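# Stack the standing pallet collar onto the pallet's collar

## Task

Pick up the pallet collar that stands on its own and lower it so it rests squarely aligned on top of the collar already sitting on the pallet.

## Robot and tools

Setup: four identical i2rt Big YAM arms, arm1, arm2, arm3 and arm4. Each has six revolute joints, a two-finger gripper and a wrist camera (arm1_cam_wrist to arm4_cam_wrist). Two fixed room cameras, cam_high and cam_low, watch the scene. Each arm's foot (base_link) points along its own +x. Calibrated foot poses in the scene frame (metres, quaternion w,x,y,z): arm1 (-0.449, -0.868, 0.858) q(0.721, 0.002, 0.006, 0.693); arm2 (0.221, -0.877, 0.850) q(0.666, 0.001, -0.004, 0.746); arm3 (1.002, -0.052, 0.852) q(0.107, 0.005, 0.005, -0.994); arm4 (-0.910, -0.163, 0.906) q(0.993, 0.006, -0.002, -0.120). A hand reaches roughly 1.0 m from its joint1 axis.

Frame: one shared scene frame, origin on the floor, +z up, metres. "hand" is the point between the finger pads, about 1 cm behind the tips; the fingers extend along the hand's +z and close along its y. "hand_target" is where the hand would be at the joint targets currently held; a loaded hand may sit short of it. Printed hand positions can be off, more so when the arm is stretched.

Joints (absolute, radians; tolerance for done in brackets): joint1_rad -2.879..2.879 [0.045], yaw about the foot, positive counter-clockwise from above, 0 = along the foot's +x. joint2_rad 0..3.141 [0.14], shoulder; 0 = upper arm back and near level, increasing lifts it up then forward. joint3_rad 0..3.019 [0.09], elbow; 0 = folded, increasing opens. joint4_rad -1.692..1.57 [0.055], hand pitch, positive tips fingers up. joint5_rad -1.57..1.57 [0.03], sideways swing, positive to the arm's right. joint6_rad -2.094..2.094 [0.035], roll, positive clockwise viewed from behind. gripper_m 0..0.093 [0.003], fingertip gap in metres; roughly 50 to 64 N per pad.

move: keys arm1..arm4 and cameras. Each arm key takes its own object; an arm left out receives nothing new. Inside it: "joints", an object of absolute joint targets by name (units above); and/or "target", one list of seven numbers [x, y, z, qw, qx, qy, qz], an absolute hand pose in the scene frame (metres), reached along a straight line starting from the current hand_target. When "target" is given, "joints" may carry only gripper_m. "speed" (m/s, 0.002 to 0.5, default 0.25) caps the straight-line speed and is allowed only together with "target"; rotation is capped at twice that value in rad/s. Every motion in a call starts at once; hand paths finish together at the pace of the slowest, lasting 0.5 to 10 s, and an action never exceeds 15 s. Each control step clips the commanded pose to 100 mm and 20 degrees from the measured pose; expect final errors of a centimetre or more, overshoot in speed near full stretch, and no avoidance of objects or other arms. Joint moves follow no straight path and may swing wide. "cameras": a list from arm1_cam_wrist, arm2_cam_wrist, arm3_cam_wrist, arm4_cam_wrist, cam_high, cam_low, all; omitted/null/["all"] gives every camera, [] gives none. A move with no action returns full state, images and the scene number.

wait: seconds (0 to 10) plus optional cameras; commands nothing new and returns state and images.
zoom_image: camera and region [x0, y0, x1, y1] in pixels, origin at top-left, at most 504 by 504; only cameras present in the latest images.
read_manual: section "licences"; returns licence text only.
finished_scene: scene (integer 1 or 2); irreversible. Call it only once the collar sits squarely and stays put with no arm holding it.

Reading results: a "pictures" line gives the image order; frames may lag the state slightly. "move: arm1 done; arm2 time_out" sums up each arm sent a motion. Arms under "as last shown" were not commanded; their status reads "not commanded" and other omitted lines are unchanged. joint_status/hand_status words: done; off_target (stopped short, may still push); time_out (joints keep nearby targets and keep pushing; on_its_own lists them, and "held at" is a target, not a reading; send the reported position to relax); not_followed (a self/arm-clearance check blocked it, shown as "joint command not followed" or "pose unreachable"; the arm may keep trying); limit_stop_at_motor_heat (resend the target). Joint velocities (rad/s, gripper m/s) may say "within noise". Torques are in joint order, include gravity, carry offsets, and joints 3 and 4 flip sign beyond ±28 N m. A refused call (bad value) cancels later move, wait and finished_scene calls in the same reply; an invalid one (unknown key) does not.

Gripper: holding a rigid part at full force, gripper_m reads up to about 0.005 below its width (some up to 0.002 above); closed on nothing it reads 0.000 to 0.003. Contact starts light; commanding about 0.005 below the touch reading gives full force. Release by commanding well above the reading.

Cautions: the simulation keeps running while you think and arms hold their last command. Arms do not stop on contact and keep pushing; sustained pushing, holding loads or stretched poses heat motors (MOTOR HOT at 85 °C; at 100 °C an OVER-TEMPERATURE FAULT drops that arm for 30 to 60 s or more). A hard press between two arms, including one gripper closing on another's fingers, ends the scene in failure; the clearance check can react too late and ignores fingers, gripper housings and wrist cameras. Never knock objects out of the work area or onto the floor. Avoid drops, releasing a moving part, slams and hard shoves. A loose object may occasionally be nudged by an outside push, so recheck positions. Smooth, economical motion is preferred.

Each tool is called after ">>>" by a JSON object that holds its "name" and its "arguments", one argument or row to a line.

## Session

>>> {"name": "move", "arguments": {

}}

Scene clock: 0.00 s.
Joint torques (N m): no reading
Motor temperatures (°C): arm1=[31 38 36 30 37 29 36] | arm2=[32 31 27 34 33 27 31] | arm3=[29 32 35 37 28 30 28] | arm4=[36 28 37 30 29 34 28]
Heat: arm1: hottest joint2_rad 38 °C; arm2: hottest joint4_rad 34 °C; arm3: hottest joint4_rad 37 °C; arm4: hottest joint3_rad 37 °C.
Joint velocities: within noise
arm1.joint_positions: joint1_rad=-0.398 joint2_rad=+0.470 joint3_rad=+1.390 joint4_rad=-1.240 joint5_rad=+0.115 joint6_rad=+0.097 gripper_m=+0.09396
arm1.joint_status: not commanded
arm1.hand: x=-0.3492 y=-0.7115 z=+1.4449 quat_wxyz=(-0.499, +0.372, -0.723, -0.299) (m; scene frame)
arm1.hand_target: x=-0.3509 y=-0.7153 z=+1.4564 quat_wxyz=(-0.508, +0.368, -0.717, -0.306) (m; scene frame)
arm1.hand_status: not commanded
arm2.joint_positions: joint1_rad=+0.088 joint2_rad=+0.484 joint3_rad=+1.404 joint4_rad=-1.425 joint5_rad=-0.290 joint6_rad=+0.382 gripper_m=+0.09396
arm2.joint_status: not commanded
arm2.hand: x=+0.1399 y=-0.7350 z=+1.4055 quat_wxyz=(-0.132, +0.603, -0.605, -0.503) (m; scene frame)
arm2.hand_target: x=+0.1405 y=-0.7382 z=+1.4154 quat_wxyz=(-0.138, +0.600, -0.600, -0.511) (m; scene frame)
arm2.hand_status: not commanded
arm3.joint_positions: joint1_rad=-0.295 joint2_rad=+0.553 joint3_rad=+1.337 joint4_rad=-1.279 joint5_rad=+0.134 joint6_rad=+0.463 gripper_m=+0.09396
arm3.joint_status: not commanded
arm3.hand: x=+0.7796 y=-0.0168 z=+1.3910 quat_wxyz=(-0.035, -0.819, +0.261, +0.511) (m; scene frame)
arm3.hand_target: x=+0.7824 y=-0.0171 z=+1.4028 quat_wxyz=(-0.037, -0.812, +0.259, +0.522) (m; scene frame)
arm3.hand_status: not commanded
arm4.joint_positions: joint1_rad=+0.170 joint2_rad=+0.616 joint3_rad=+1.374 joint4_rad=-1.499 joint5_rad=+0.177 joint6_rad=-0.496 gripper_m=+0.09396
arm4.joint_status: not commanded
arm4.hand: x=-0.7070 y=-0.2144 z=+1.4101 quat_wxyz=(-0.367, +0.155, -0.899, +0.185) (m; scene frame)
arm4.hand_target: x=-0.7087 y=-0.2144 z=+1.4233 quat_wxyz=(-0.381, +0.153, -0.892, +0.188) (m; scene frame)
arm4.hand_status: not commanded
pictures: arm1_cam_wrist, arm2_cam_wrist, arm3_cam_wrist, arm4_cam_wrist, cam_high, cam_low
Images, in order (width x height): arm1_cam_wrist 672x504, arm2_cam_wrist 672x504, arm3_cam_wrist 672x504, arm4_cam_wrist 672x504, cam_high 672x504, cam_low 672x504.

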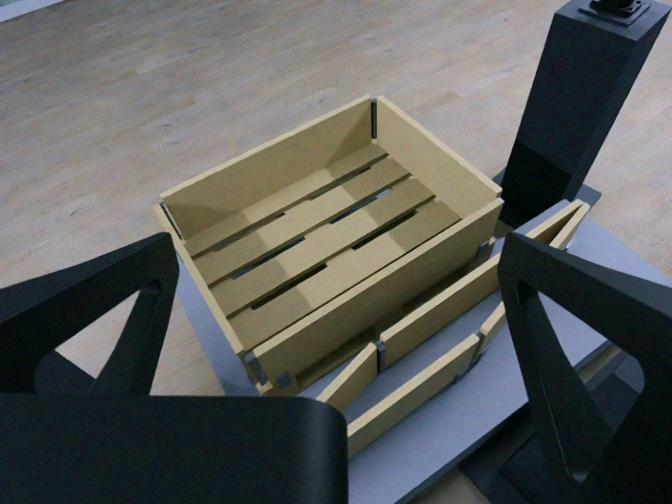

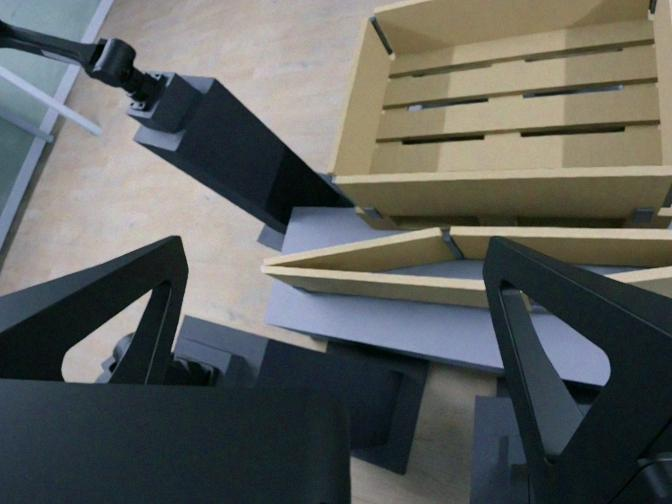

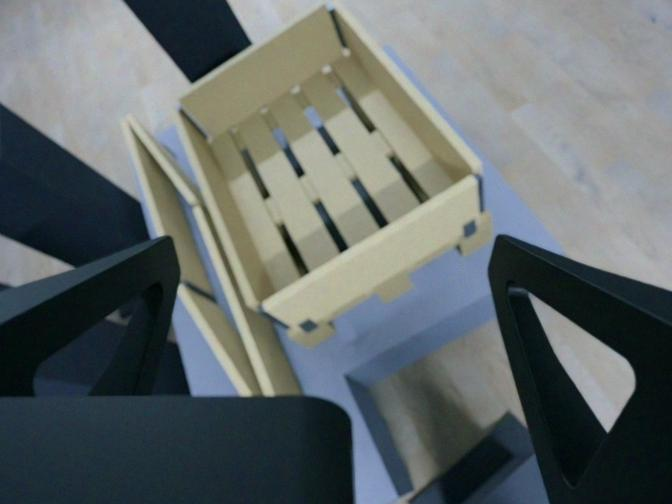

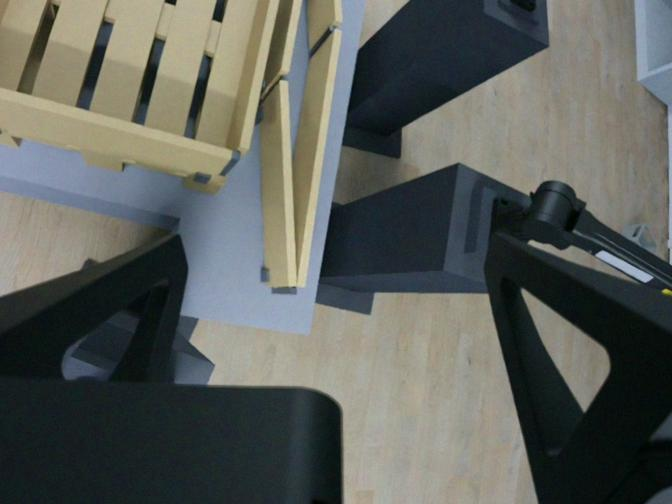

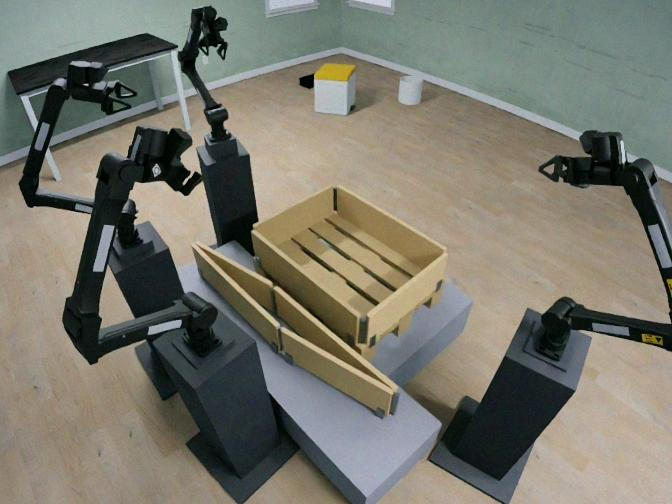

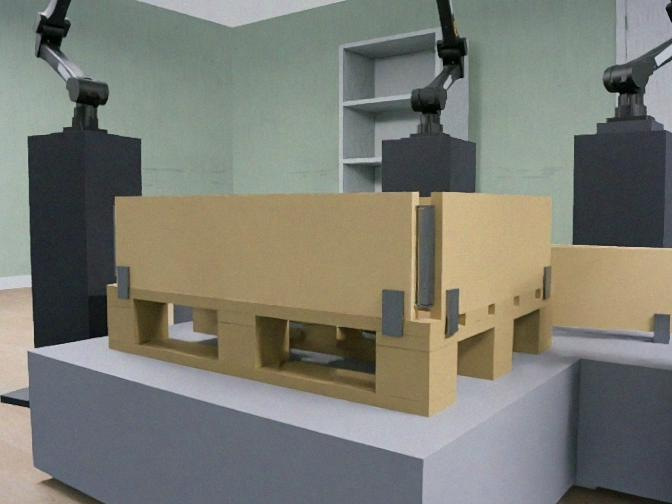

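>>> {"name": "zoom_image", "arguments": {
  "camera": "cam_high",
  "region": [170, 170, 470, 430]
}}

>>> {"name": "zoom_image", "arguments": {
  "camera": "arm1_cam_wrist",
  "region": [150, 80, 600, 480]
}}

>>> {"name": "zoom_image", "arguments": {
  "camera": "arm3_cam_wrist",
  "region": [100, 0, 500, 400]
}}

>>> {"name": "zoom_image", "arguments": {
  "camera": "arm2_cam_wrist",
  "region": [232, 0, 672, 400]
}}

>>> {"name": "zoom_image", "arguments": {
  "camera": "arm4_cam_wrist",
  "region": [100, 0, 400, 350]
}}

Scaled by 1.680 from the camera's 672x504 image, which has a finer 960x720 frame.

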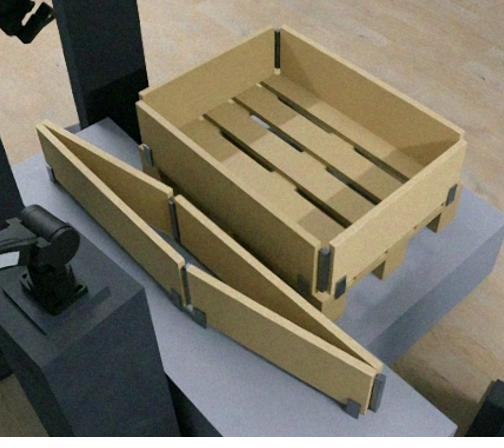

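Scaled by 1.120 from the camera's 672x504 image, which has a finer 960x720 frame.

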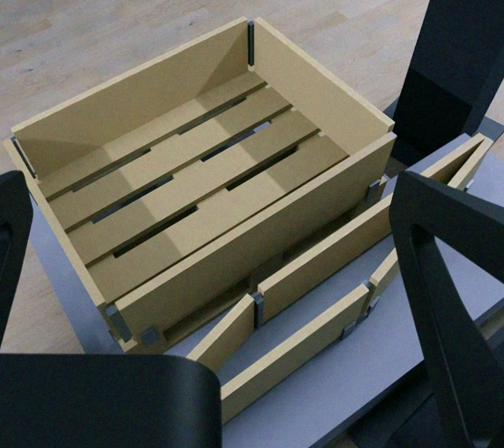

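Scaled by 1.260 from the camera's 672x504 image, which has a finer 960x720 frame.

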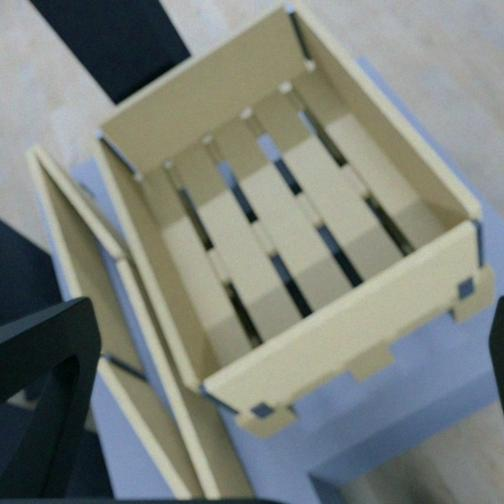

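Scaled by 1.145 from the camera's 672x504 image, which has a finer 960x720 frame.

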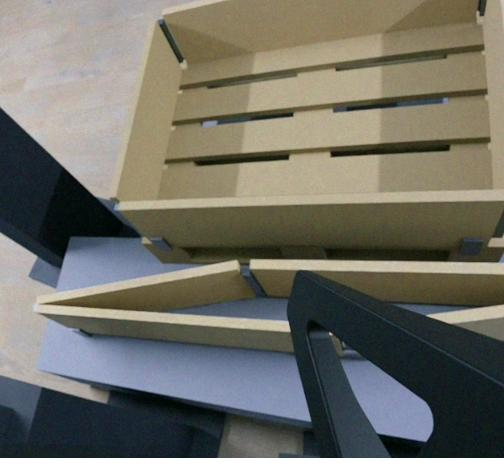

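Scaled by 1.440 from the camera's 672x504 image, which has a finer 960x720 frame.

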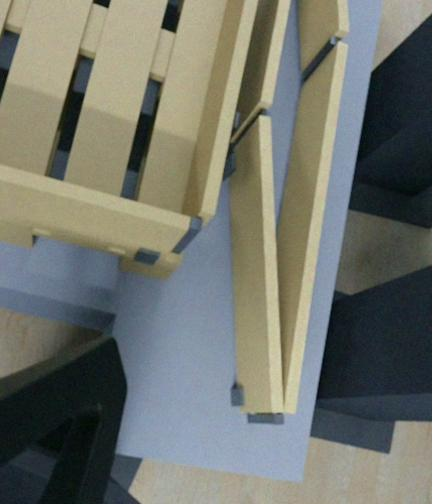

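>>> {"name": "move", "arguments": {
  "arm1": {"target":[-0.25,-0.45,0.9,0,0,1,0]},
  "arm2": {"target":[0.15,-0.45,0.9,0,1,0,0]},
  "arm3": {"target":[0.5,-0.35,0.9,0,1,0,0]},
  "arm4": {"target":[-0.5,-0.4,0.9,0,0,1,0]}
}}

Scene clock: 65.43 s.
Joint torques (N m): arm1=[-1.08 -12.34 13.35 0.21 -0.06 0.13] | arm2=[0.73 -12.69 11.17 0.42 -0.01 -0.32] | arm3=[2.55 -17.03 11.4 -0.03 -0.07 -0.24] | arm4=[-0.67 -14.8 11.07 0.75 0.08 -0.01]
Motor temperatures (°C): arm1=[31 38 40 30 35 28 34] | arm2=[32 31 32 33 32 27 30] | arm3=[29 32 44 37 28 29 28] | arm4=[36 28 46 30 28 33 28]
Heat: arm1: hottest joint3_rad 40 °C; arm2: hottest joint4_rad 33 °C; arm3: hottest joint3_rad 44 °C; arm4: hottest joint3_rad 46 °C.
move: arm1 off_target; arm2 off_target; arm3 off_target; arm4 off_target
Joint velocities: within noise
arm1.joint_positions: joint1_rad=-0.388 joint2_rad=+1.683 joint3_rad=+1.079 joint4_rad=-1.002 joint5_rad=+0.011 joint6_rad=+1.117 gripper_m=+0.09396
arm1.joint_status: not commanded
arm1.hand: x=-0.2663 y=-0.4709 z=+0.8898 quat_wxyz=(+0.008, +0.014, -1.000, +0.021) (m; scene frame)
arm1.hand_target: x=-0.2506 y=-0.4517 z=+0.9024 quat_wxyz=(-0.001, +0.001, -1.000, -0.001) (m; scene frame)
arm1.hand_status: off_target (0.028 m and 3.1 deg from the pose sent, 0.612 m and 87.4 deg at the start)
arm2.joint_positions: joint1_rad=+0.048 joint2_rad=+1.620 joint3_rad=+1.012 joint4_rad=-1.008 joint5_rad=-0.003 joint6_rad=-1.391 gripper_m=+0.09397
arm2.joint_status: not commanded
arm2.hand: x=+0.1554 y=-0.4715 z=+0.8937 quat_wxyz=(+0.019, +1.000, -0.009, +0.004) (m; scene frame)
arm2.hand_target: x=+0.1501 y=-0.4517 z=+0.9020 quat_wxyz=(-0.002, +1.000, +0.001, +0.003) (m; scene frame)
arm2.hand_status: off_target (0.023 m and 2.5 deg from the pose sent, 0.580 m and 105.9 deg at the start)
arm3.joint_positions: joint1_rad=+0.305 joint2_rad=+1.950 joint3_rad=+1.508 joint4_rad=-1.144 joint5_rad=+0.001 joint6_rad=+0.559 gripper_m=+0.09396
arm3.joint_status: not commanded
arm3.hand: x=+0.5101 y=-0.3336 z=+0.8922 quat_wxyz=(+0.010, -1.000, +0.020, -0.011) (m; scene frame)
arm3.hand_target: x=+0.5015 y=-0.3488 z=+0.9017 quat_wxyz=(+0.002, -1.000, +0.004, +0.000) (m; scene frame)
arm3.hand_status: off_target (0.021 m and 2.8 deg from the pose sent, 0.656 m and 70.1 deg at the start)
arm4.joint_positions: joint1_rad=-0.269 joint2_rad=+1.802 joint3_rad=+1.078 joint4_rad=-0.895 joint5_rad=+0.013 joint6_rad=-0.530 gripper_m=+0.09396
arm4.joint_status: not commanded
arm4.hand: x=-0.5189 y=-0.3838 z=+0.8911 quat_wxyz=(+0.021, +0.011, -1.000, -0.013) (m; scene frame)
arm4.hand_target: x=-0.5016 y=-0.4006 z=+0.9019 quat_wxyz=(+0.000, -0.001, -1.000, +0.001) (m; scene frame)
arm4.hand_status: off_target (0.026 m and 3.1 deg from the pose sent, 0.581 m and 52.1 deg at the start)
pictures: arm1_cam_wrist, arm2_cam_wrist, arm3_cam_wrist, arm4_cam_wrist, cam_high, cam_low
Images, in order (width x height): arm1_cam_wrist 672x504, arm2_cam_wrist 672x504, arm3_cam_wrist 672x504, arm4_cam_wrist 672x504, cam_high 672x504, cam_low 672x504.

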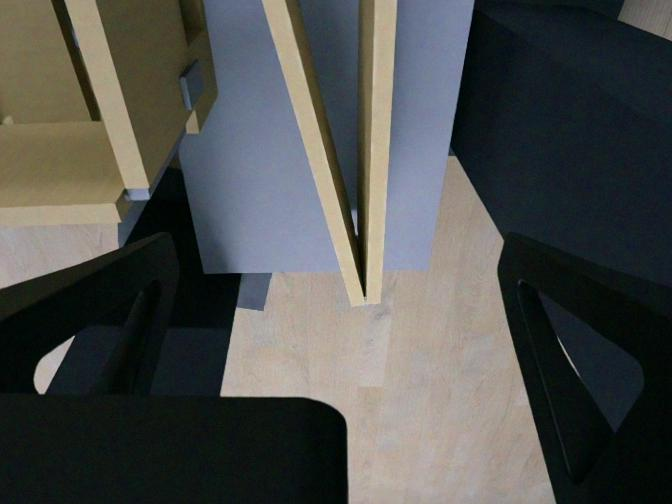

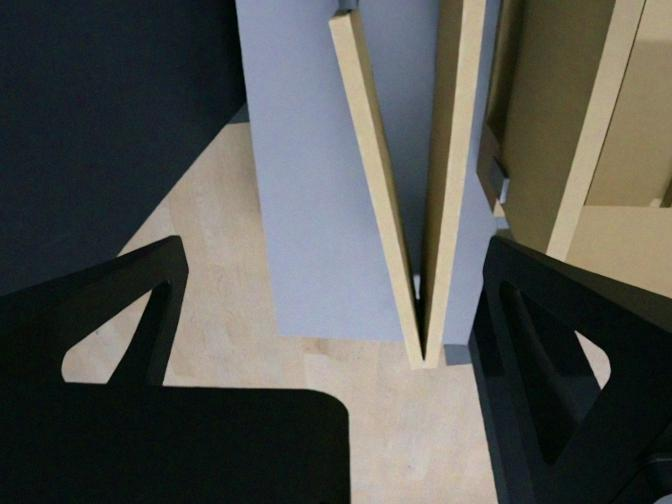

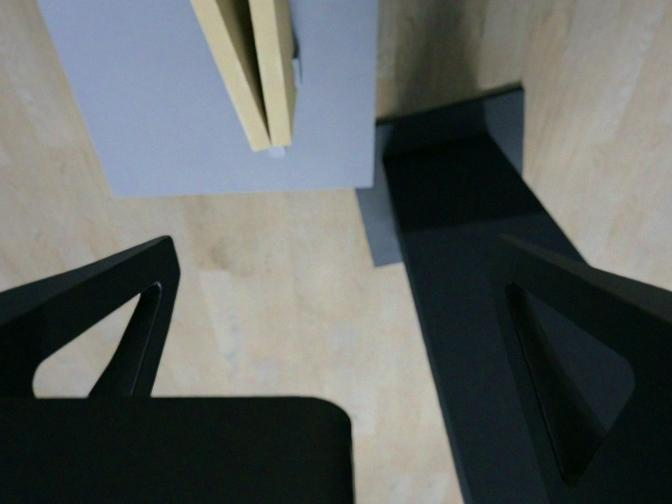

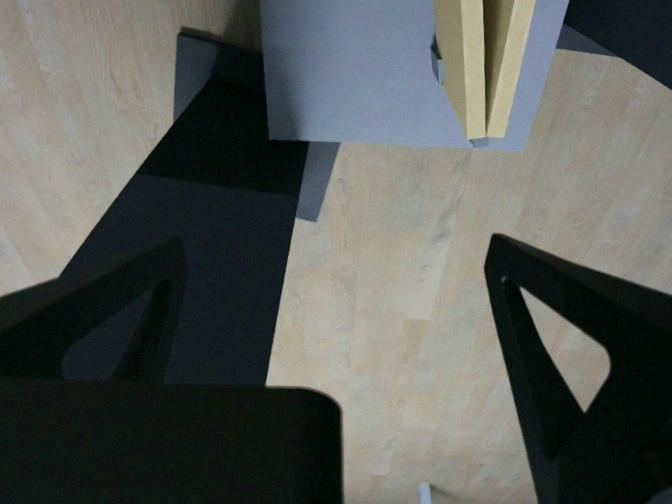

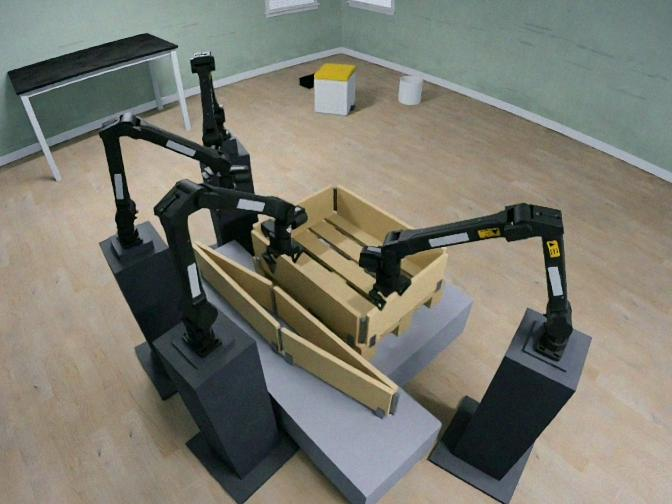

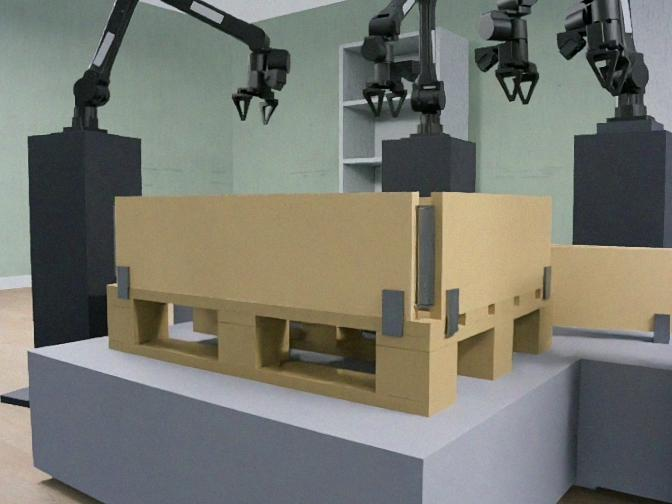

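>>> {"name": "move", "arguments": {
  "arm1": {"joints":{"joint1_rad":-0.398,"joint2_rad":0.47,"joint3_rad":1.39,"joint4_rad":-1.24,"joint5_rad":0.115,"joint6_rad":0.097}},
  "cameras": []
}}

>>> {"name": "move", "arguments": {
  "arm2": {"target":[-0.105,-0.47,0.68,0,0.9998,0.022,0]},
  "arm3": {"target":[0.38,-0.445,0.68,0,0.995,0.1002,0]},
  "arm4": {"target":[-0.40,-0.485,0.68,0,-0.1002,0.995,0]}
}}

Scene clock: 118.60 s.
Joint torques (N m): arm1=[-0.85 4.42 10.21 1.17 0.06 -0.11] | arm2=[0.73 -12.63 11.15 0.42 -0.01 -0.31] | arm3=[2.55 -17.03 11.41 0.03 -0.07 -0.22] | arm4=[-0.67 -14.86 10.99 0.77 0.08 0.01]
Motor temperatures (°C): arm1=[31 39 49 30 34 28 33] | arm2=[32 32 35 33 31 26 29] | arm3=[29 33 44 36 28 28 27] | arm4=[36 30 45 29 28 32 28]
Heat: arm1: hottest joint3_rad 49 °C; arm2: hottest joint3_rad 35 °C; arm3: hottest joint3_rad 44 °C; arm4: hottest joint3_rad 45 °C.
move: arm1 done
Joint velocities: within noise
arm1.joint_positions: joint1_rad=-0.388 joint2_rad=+0.468 joint3_rad=+1.370 joint4_rad=-1.229 joint5_rad=+0.114 joint6_rad=+0.118 gripper_m=+0.09396
arm1.joint_status: all done
arm1.hand: x=-0.3493 y=-0.7067 z=+1.4387 quat_wxyz=(-0.492, +0.369, -0.727, -0.306) (m; scene frame)
arm1.hand_target: x=-0.3491 y=-0.7118 z=+1.4447 quat_wxyz=(-0.497, +0.369, -0.725, -0.301) (m; scene frame)
arm1.hand_status: not commanded
arm2, arm4: as last shown
arm2.joint_positions: joint1_rad=+0.048 joint2_rad=+1.620 joint3_rad=+1.012 joint4_rad=-1.008 joint5_rad=-0.003 joint6_rad=-1.393 gripper_m=+0.09397
arm3.joint_positions: joint1_rad=+0.305 joint2_rad=+1.950 joint3_rad=+1.508 joint4_rad=-1.146 joint5_rad=+0.001 joint6_rad=+0.558 gripper_m=+0.09396
arm3.joint_status: not commanded
arm3.hand: x=+0.5105 y=-0.3334 z=+0.8922 quat_wxyz=(+0.010, -1.000, +0.019, -0.011) (m; scene frame)
arm3.hand_target: x=+0.5017 y=-0.3486 z=+0.9017 quat_wxyz=(+0.003, -1.000, +0.004, -0.001) (m; scene frame)
arm3.hand_status: not commanded
pictures: none
No camera images: "cameras" was empty.

Scene clock: 121.00 s.
Joint torques (N m): arm1=[-0.85 4.48 10.21 1.18 0.06 -0.12] | arm2=[-0.21 -18.49 7.53 0.31 -0.1 -0.05] | arm3=[2.49 -23.3 11.19 0.03 -0.08 -0.23] | arm4=[-0.73 -20.25 8.95 0.5 -0.04 -0.24]
Motor temperatures (°C): arm1=[31 39 49 30 34 28 33] | arm2=[32 32 35 33 31 26 29] | arm3=[29 34 45 36 28 28 27] | arm4=[36 30 45 29 28 32 28]
Heat: arm1: hottest joint3_rad 49 °C; arm2: hottest joint3_rad 35 °C; arm3: hottest joint3_rad 45 °C; arm4: hottest joint3_rad 45 °C.
move: arm2 off_target; arm3 off_target; arm4 off_target
Joint velocities: within noise
arm1: as last shown
arm2.joint_positions: joint1_rad=+0.567 joint2_rad=+2.211 joint3_rad=+1.224 joint4_rad=-0.608 joint5_rad=-0.004 joint6_rad=-0.960 gripper_m=+0.09397
arm2.joint_status: not commanded
arm2.hand: x=-0.0972 y=-0.4811 z=+0.6805 quat_wxyz=(+0.007, +0.999, +0.035, +0.007) (m; scene frame)
arm2.hand_target: x=-0.1042 y=-0.4693 z=+0.6802 quat_wxyz=(-0.002, +1.000, +0.026, +0.001) (m; scene frame)
arm2.hand_status: off_target (0.014 m and 1.9 deg from the pose sent, 0.337 m and 4.2 deg at the start)
arm3.joint_positions: joint1_rad=+0.334 joint2_rad=+2.641 joint3_rad=+2.173 joint4_rad=-1.107 joint5_rad=-0.002 joint6_rad=+0.380 gripper_m=+0.09396
arm3.joint_status: not commanded
arm3.hand: x=+0.3842 y=-0.4293 z=+0.6769 quat_wxyz=(+0.005, -0.996, -0.084, -0.007) (m; scene frame)
arm3.hand_target: x=+0.3804 y=-0.4448 z=+0.6802 quat_wxyz=(+0.000, -0.995, -0.100, +0.001) (m; scene frame)
arm3.hand_status: off_target (0.017 m and 2.1 deg from the pose sent, 0.273 m and 13.8 deg at the start)
arm4.joint_positions: joint1_rad=-0.312 joint2_rad=+2.457 joint3_rad=+1.546 joint4_rad=-0.691 joint5_rad=+0.014 joint6_rad=-0.742 gripper_m=+0.09396
arm4.joint_status: not commanded
arm4.hand: x=-0.4120 y=-0.4691 z=+0.6757 quat_wxyz=(+0.013, +0.095, -0.995, -0.009) (m; scene frame)
arm4.hand_target: x=-0.4005 y=-0.4848 z=+0.6805 quat_wxyz=(+0.000, +0.095, -0.995, +0.000) (m; scene frame)
arm4.hand_status: off_target (0.020 m and 1.9 deg from the pose sent, 0.263 m and 10.6 deg at the start)
pictures: arm1_cam_wrist, arm2_cam_wrist, arm3_cam_wrist, arm4_cam_wrist, cam_high, cam_low
Images, in order (width x height): arm1_cam_wrist 672x504, arm2_cam_wrist 672x504, arm3_cam_wrist 672x504, arm4_cam_wrist 672x504, cam_high 672x504, cam_low 672x504.

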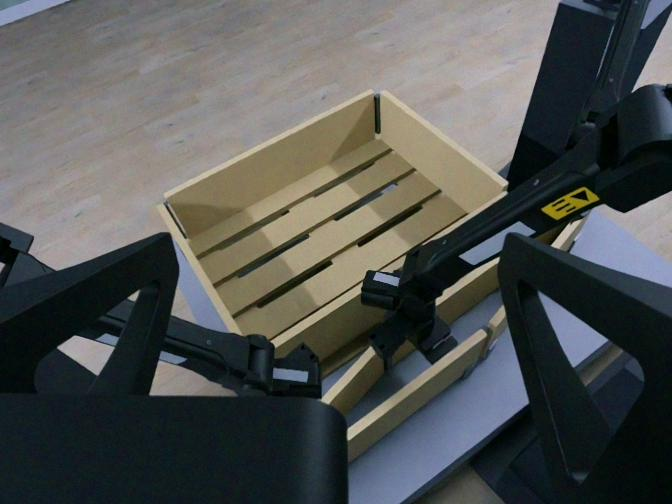

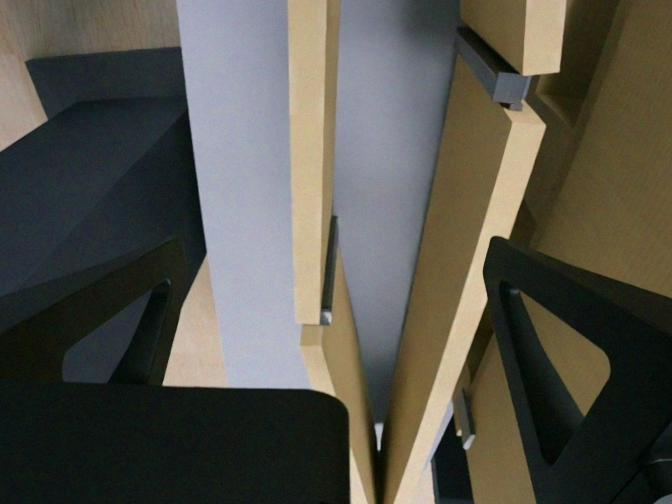

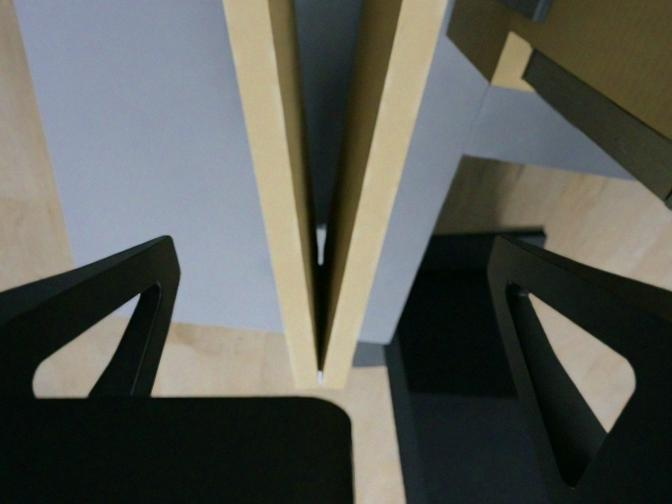

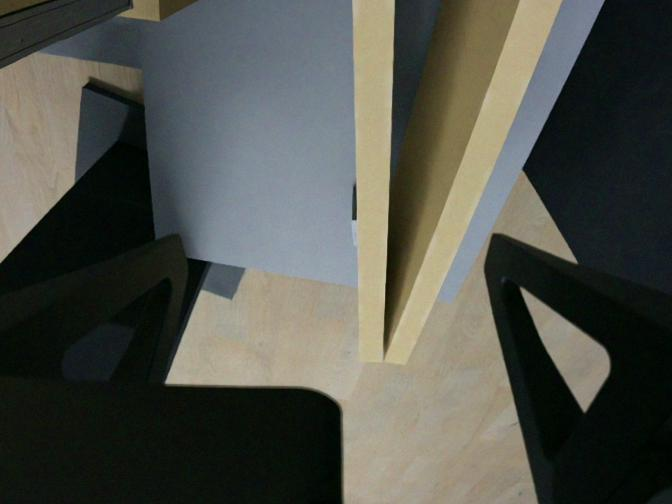

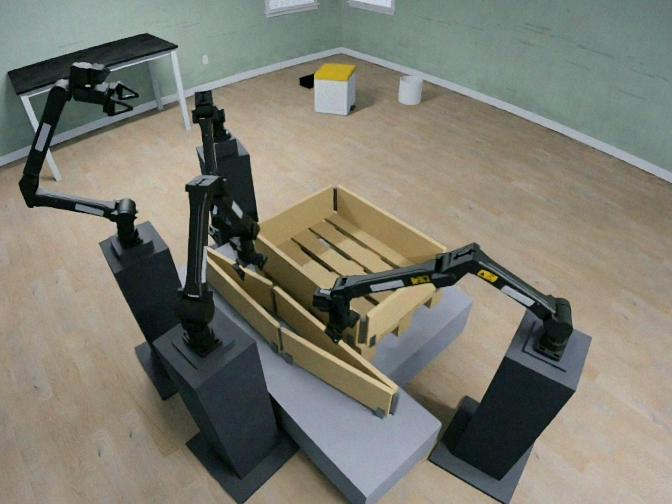

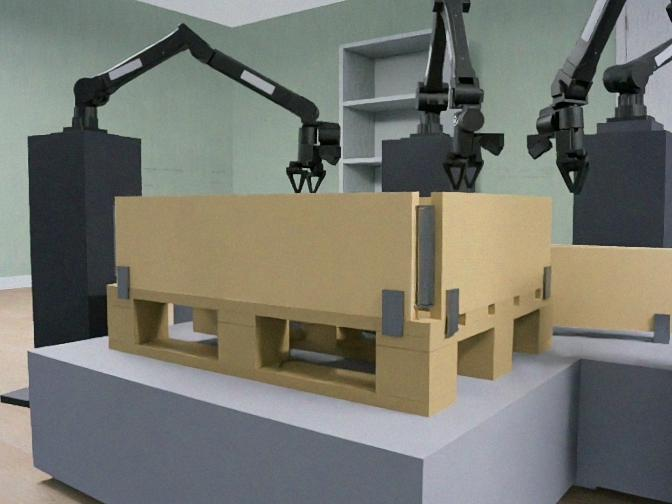

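>>> {"name": "move", "arguments": {
  "arm2": {"target":[-0.107,-0.483,0.56,0,0.9995,0.031,0],"joints":{"gripper_m":0.065}},
  "arm3": {"target":[0.341,-0.493,0.563,0,0.994,0.110,0],"joints":{"gripper_m":0.065}},
  "arm4": {"target":[-0.318,-0.482,0.565,0,-0.110,0.994,0],"joints":{"gripper_m":0.058}}
}}

Scene clock: 156.33 s.
Joint torques (N m): arm1=[-0.85 4.48 10.22 1.17 0.06 -0.12] | arm2=[0.21 -20.31 3.62 0.03 -0.14 -0.17] | arm3=[2.2 -24.41 11.33 0.7 -0.06 -0.17] | arm4=[0.32 -22.71 5.64 0.54 -0.04 -0.11]
Motor temperatures (°C): arm1=[31 38 47 30 34 28 32] | arm2=[32 35 32 32 31 26 29] | arm3=[29 39 50 35 28 28 27] | arm4=[35 34 47 29 28 31 28]
Heat: arm1: hottest joint3_rad 47 °C; arm2: hottest joint2_rad 35 °C; arm3: hottest joint3_rad 50 °C; arm4: hottest joint3_rad 47 °C.
move: arm2 not_followed; arm3 off_target; arm4 not_followed
Joint velocities: within noise
arm1: as last shown
arm1.hand_target: x=-0.3491 y=-0.7118 z=+1.4447 quat_wxyz=(-0.497, +0.368, -0.725, -0.301) (m; scene frame)
arm2.joint_positions: joint1_rad=+0.578 joint2_rad=+2.478 joint3_rad=+1.298 joint4_rad=-0.414 joint5_rad=-0.004 joint6_rad=-0.948 gripper_m=+0.06509
arm2.joint_status: all done
arm2.on_its_own: joint2_rad is held at +2.478, not at its first target +2.223; joint4_rad is held at -0.414, not at its first target -0.600
arm2.hand: x=-0.0972 y=-0.4882 z=+0.5624 quat_wxyz=(+0.007, +0.999, +0.034, +0.008) (m; scene frame)
arm2.hand_target: x=-0.0972 y=-0.4882 z=+0.5624 quat_wxyz=(+0.007, +0.999, +0.034, +0.008) (m; scene frame)
arm2.hand_status: not_followed (0.011 m and 1.2 deg from the pose sent, 0.121 m and 1.2 deg at the start)
arm3.joint_positions: joint1_rad=+0.363 joint2_rad=+3.128 joint3_rad=+2.873 joint4_rad=-1.225 joint5_rad=-0.002 joint6_rad=+0.380 gripper_m=+0.06507
arm3.joint_status: all done
arm3.hand: x=+0.3404 y=-0.4817 z=+0.5673 quat_wxyz=(-0.017, -0.994, -0.099, +0.034) (m; scene frame)
arm3.hand_target: x=+0.3426 y=-0.4918 z=+0.5633 quat_wxyz=(-0.021, -0.993, -0.110, +0.041) (m; scene frame)
arm3.hand_status: off_target (0.012 m and 4.6 deg from the pose sent, 0.137 m and 3.1 deg at the start; a joint's target at an end of its range on 38 of 65 steps)
arm4.joint_positions: joint1_rad=-0.270 joint2_rad=+2.808 joint3_rad=+1.920 joint4_rad=-0.726 joint5_rad=+0.016 joint6_rad=-0.742 gripper_m=+0.05807
arm4.joint_status: all done
arm4.on_its_own: joint1_rad is held at -0.270, not at its first target -0.324; joint2_rad is held at +2.805, not at its first target +2.463; joint3_rad is held at +1.915, not at its first target +1.582
arm4.hand: x=-0.3580 y=-0.4699 z=+0.5541 quat_wxyz=(+0.019, +0.116, -0.993, -0.012) (m; scene frame)
arm4.hand_target: x=-0.3580 y=-0.4699 z=+0.5548 quat_wxyz=(+0.018, +0.116, -0.993, -0.012) (m; scene frame)
arm4.hand_status: not_followed (0.043 m and 2.7 deg from the pose sent, 0.146 m and 2.5 deg at the start)
pictures: arm1_cam_wrist, arm2_cam_wrist, arm3_cam_wrist, arm4_cam_wrist, cam_high, cam_low
led back after a hold (arm2 arm): the arm was led back toward your command in small steps, so it may still be short of it.
led back after a hold (arm4 arm): the arm was led back toward your command in small steps, so it may still be short of it.
pose unreachable (arm2 arm): on one or more control steps of this call this arm could not follow its commanded pose, so it was not sent that pose on those steps. On the call's last step it was still not sent that pose. It may still have moved: this result reports where it is.
cause: moving toward the commanded pose would bring a part of the arm too close to another arm (this arm's wrist camera and the arm4 arm's wrist (the part past joint 4), where that arm would come to rest).
pose unreachable (arm4 arm): on one or more control steps of this call this arm could not follow its commanded pose, so it was not sent that pose on those steps. On the call's last step it was still not sent that pose. It may still have moved: this result reports where it is.
cause: moving toward the commanded pose would bring a part of the arm too close to another arm (this arm's wrist (the part past joint 4) and the arm2 arm's wrist camera, along the way the arms are being sent, or toward where that arm still pushes).
Images, in order (width x height): arm1_cam_wrist 672x504, arm2_cam_wrist 672x504, arm3_cam_wrist 672x504, arm4_cam_wrist 672x504, cam_high 672x504, cam_low 672x504.

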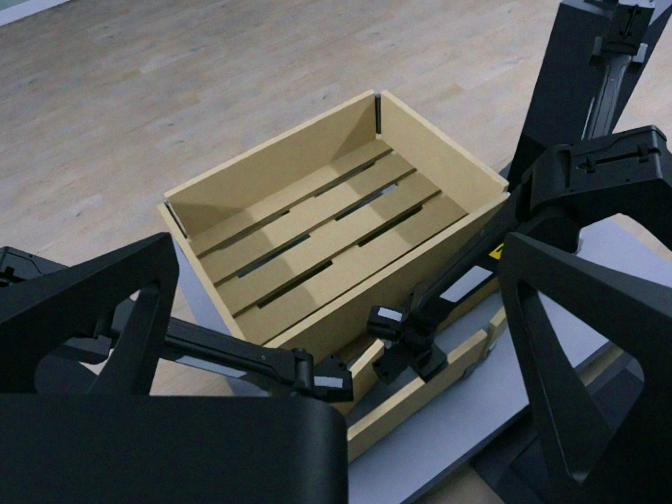

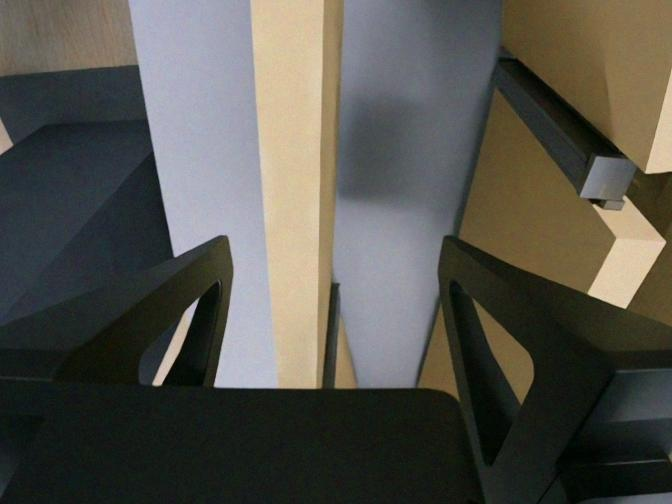

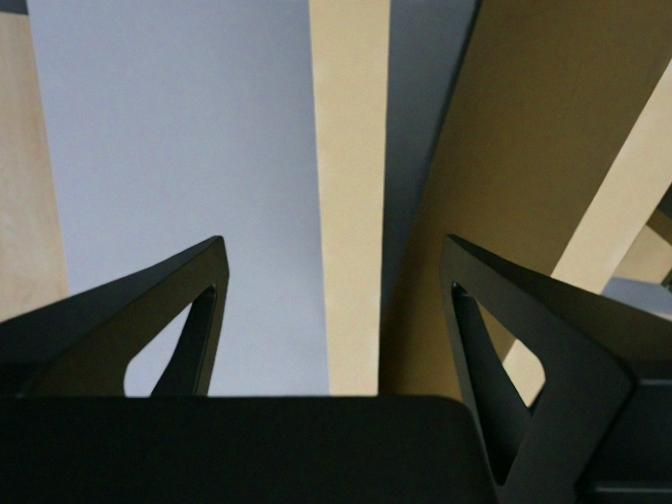

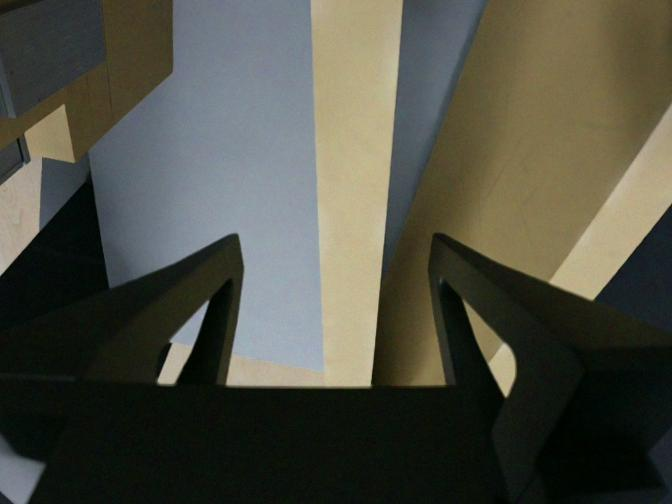

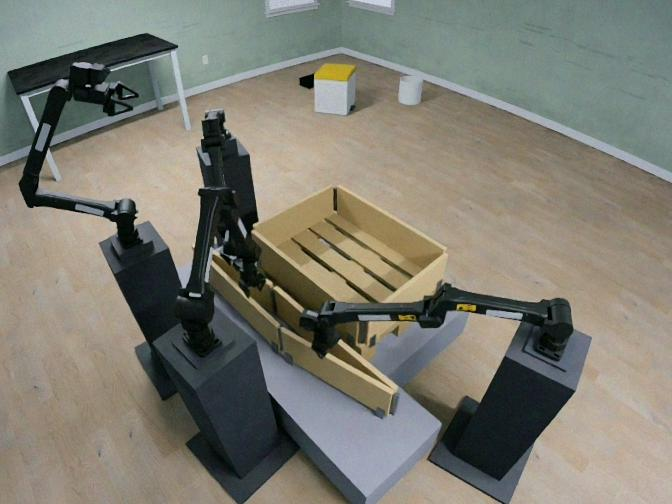

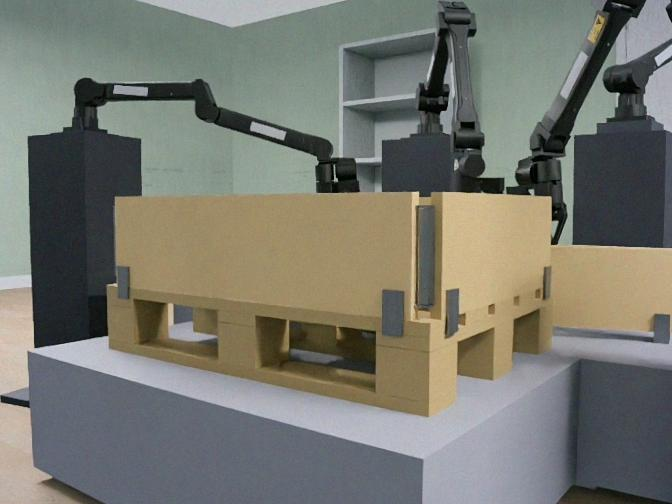

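>>> {"name": "move", "arguments": {
  "arm2": {"target":[-0.026,-0.491,0.555,0,0.9997,0.024,0],"joints":{"gripper_m":0.06}},
  "arm3": {"target":[0.446,-0.465,0.555,0,0.9935,0.1137,0],"joints":{"gripper_m":0.045}},
  "cameras": []
}}

>>> {"name": "move", "arguments": {
  "arm4": {"target":[-0.329,-0.486,0.56,0,-0.1157,0.9933,0],"joints":{"gripper_m":0.045}}
}}

Scene clock: 181.10 s.
Joint torques (N m): arm1=[-0.85 4.42 10.19 1.17 0.06 -0.11] | arm2=[0.5 -20.6 2.1 0.47 -0.27 -0.31] | arm3=[1.67 -25 6.52 0.62 0.08 0.1] | arm4=[0.56 -22.59 5.76 0.58 -0.02 -0.11]
Motor temperatures (°C): arm1=[31 38 46 30 33 28 32] | arm2=[32 37 31 32 30 26 29] | arm3=[29 39 51 35 28 28 27] | arm4=[35 37 44 29 28 31 28]
Heat: arm1: hottest joint3_rad 46 °C; arm2: hottest joint2_rad 37 °C; arm3: hottest joint3_rad 51 °C; arm4: hottest joint3_rad 44 °C.
move: arm2 off_target; arm3 off_target
Joint velocities: within noise
arm1: as last shown
arm2.joint_positions: joint1_rad=+0.456 joint2_rad=+2.477 joint3_rad=+1.152 joint4_rad=-0.282 joint5_rad=-0.006 joint6_rad=-1.023 gripper_m=+0.06009
arm2.joint_status: all done
arm2.hand: x=-0.0181 y=-0.4994 z=+0.5457 quat_wxyz=(+0.014, +1.000, +0.011, +0.009) (m; scene frame)
arm2.hand_target: x=-0.0260 y=-0.4915 z=+0.5549 quat_wxyz=(+0.001, +1.000, +0.020, +0.000) (m; scene frame)
arm2.hand_status: off_target (0.015 m and 2.4 deg from the pose sent, 0.072 m and 1.7 deg at the start)
arm3.joint_positions: joint1_rad=+0.421 joint2_rad=+2.790 joint3_rad=+2.083 joint4_rad=-0.873 joint5_rad=-0.005 joint6_rad=+0.386 gripper_m=+0.04507
arm3.joint_status: all done
arm3.hand: x=+0.4507 y=-0.4580 z=+0.5458 quat_wxyz=(+0.005, -0.992, -0.124, -0.010) (m; scene frame)
arm3.hand_target: x=+0.4459 y=-0.4653 z=+0.5552 quat_wxyz=(+0.000, -0.993, -0.119, +0.001) (m; scene frame)
arm3.hand_status: off_target (0.013 m and 1.8 deg from the pose sent, 0.108 m and 4.7 deg at the start)
arm4.joint_positions: joint1_rad=-0.270 joint2_rad=+2.808 joint3_rad=+1.916 joint4_rad=-0.726 joint5_rad=+0.016 joint6_rad=-0.742 gripper_m=+0.05807
arm4.joint_status: not commanded
arm4.on_its_own: joint1_rad is held at -0.270, not at its first target -0.324; joint2_rad is held at +2.805, not at its first target +2.463; joint3_rad is held at +1.915, not at its first target +1.582
arm4.hand: x=-0.3596 y=-0.4690 z=+0.5533 quat_wxyz=(+0.020, +0.116, -0.993, -0.013) (m; scene frame)
arm4.hand_target: x=-0.3581 y=-0.4699 z=+0.5547 quat_wxyz=(+0.018, +0.116, -0.993, -0.012) (m; scene frame)
arm4.hand_status: not commanded
pictures: none
No camera images: "cameras" was empty.

Scene clock: 182.53 s.
Joint torques (N m): arm1=[-0.85 4.42 10.22 1.16 0.06 -0.12] | arm2=[0.5 -20.54 2.11 0.46 -0.27 -0.31] | arm3=[1.85 -25.05 6.49 0.64 0.08 0.1] | arm4=[0.44 -22.07 9.74 0.03 -0.09 -0.1]
Motor temperatures (°C): arm1=[31 38 46 30 33 28 32] | arm2=[32 37 30 32 30 26 29] | arm3=[29 39 50 35 28 28 27] | arm4=[35 37 44 29 28 31 28]
Heat: arm1: hottest joint3_rad 46 °C; arm2: hottest joint2_rad 37 °C; arm3: hottest joint3_rad 50 °C; arm4: hottest joint3_rad 44 °C.
move: arm4 off_target
Joint velocities: within noise
arm1, arm2, arm3: as last shown
arm3.hand_target: x=+0.4459 y=-0.4653 z=+0.5552 quat_wxyz=(+0.000, -0.993, -0.119, +0.000) (m; scene frame)
arm4.joint_positions: joint1_rad=-0.270 joint2_rad=+2.826 joint3_rad=+1.979 joint4_rad=-0.737 joint5_rad=+0.016 joint6_rad=-0.742 gripper_m=+0.04507
arm4.joint_status: all done
arm4.hand: x=-0.3399 y=-0.4801 z=+0.5573 quat_wxyz=(+0.006, +0.116, -0.993, -0.003) (m; scene frame)
arm4.hand_target: x=-0.3293 y=-0.4859 z=+0.5601 quat_wxyz=(+0.000, +0.116, -0.993, +0.000) (m; scene frame)
arm4.hand_status: off_target (0.013 m and 0.8 deg from the pose sent, 0.036 m and 2.8 deg at the start)
pictures: arm1_cam_wrist, arm2_cam_wrist, arm3_cam_wrist, arm4_cam_wrist, cam_high, cam_low
Images, in order (width x height): arm1_cam_wrist 672x504, arm2_cam_wrist 672x504, arm3_cam_wrist 672x504, arm4_cam_wrist 672x504, cam_high 672x504, cam_low 672x504.

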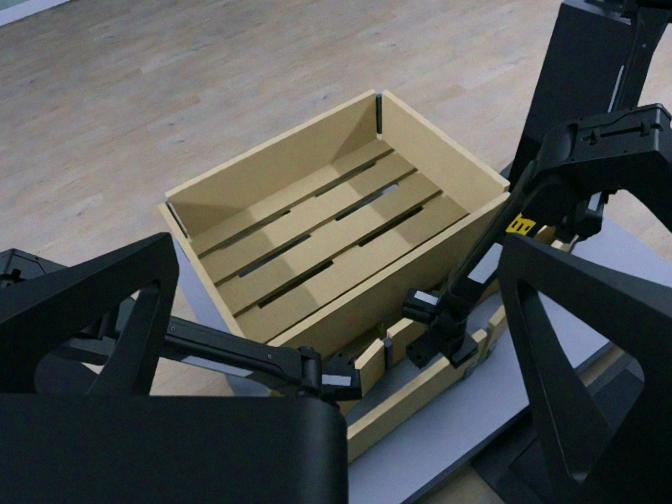

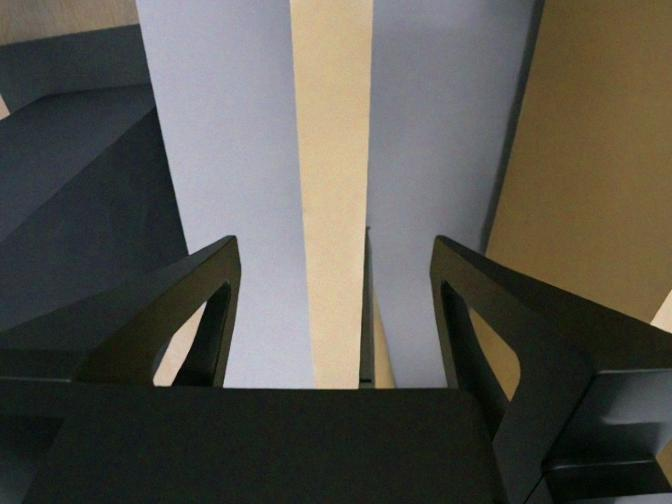

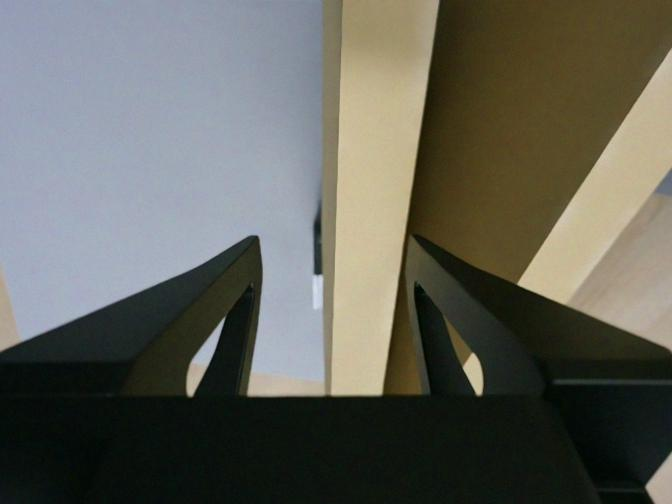

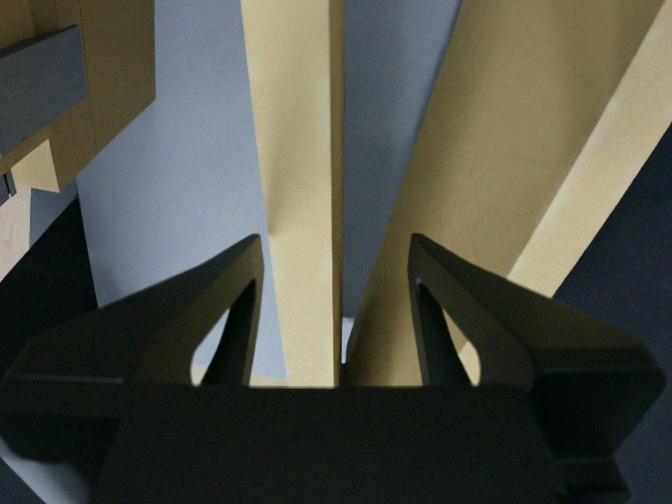

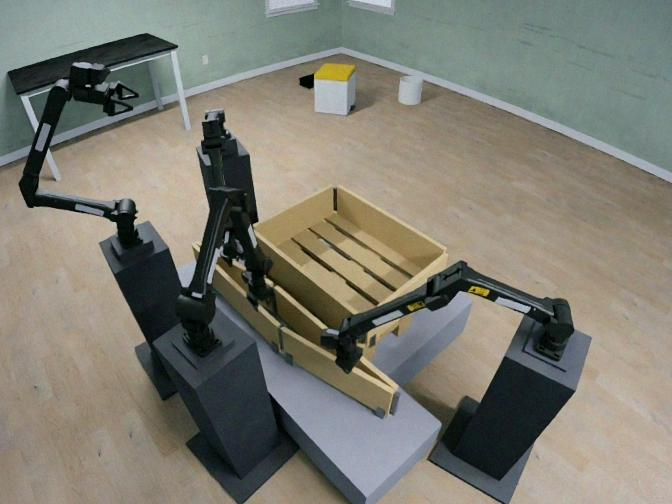

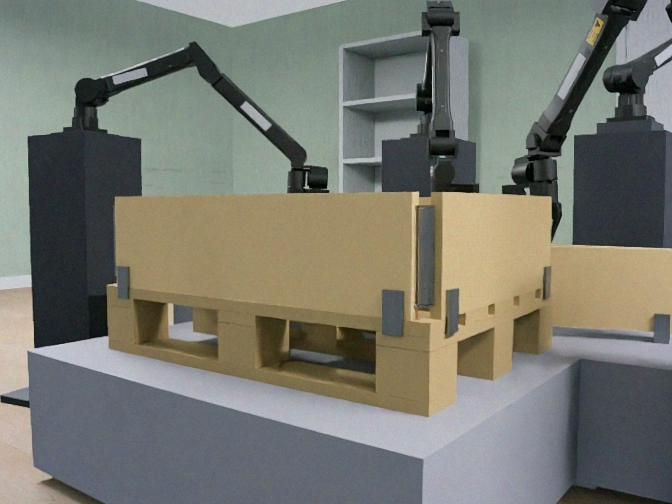

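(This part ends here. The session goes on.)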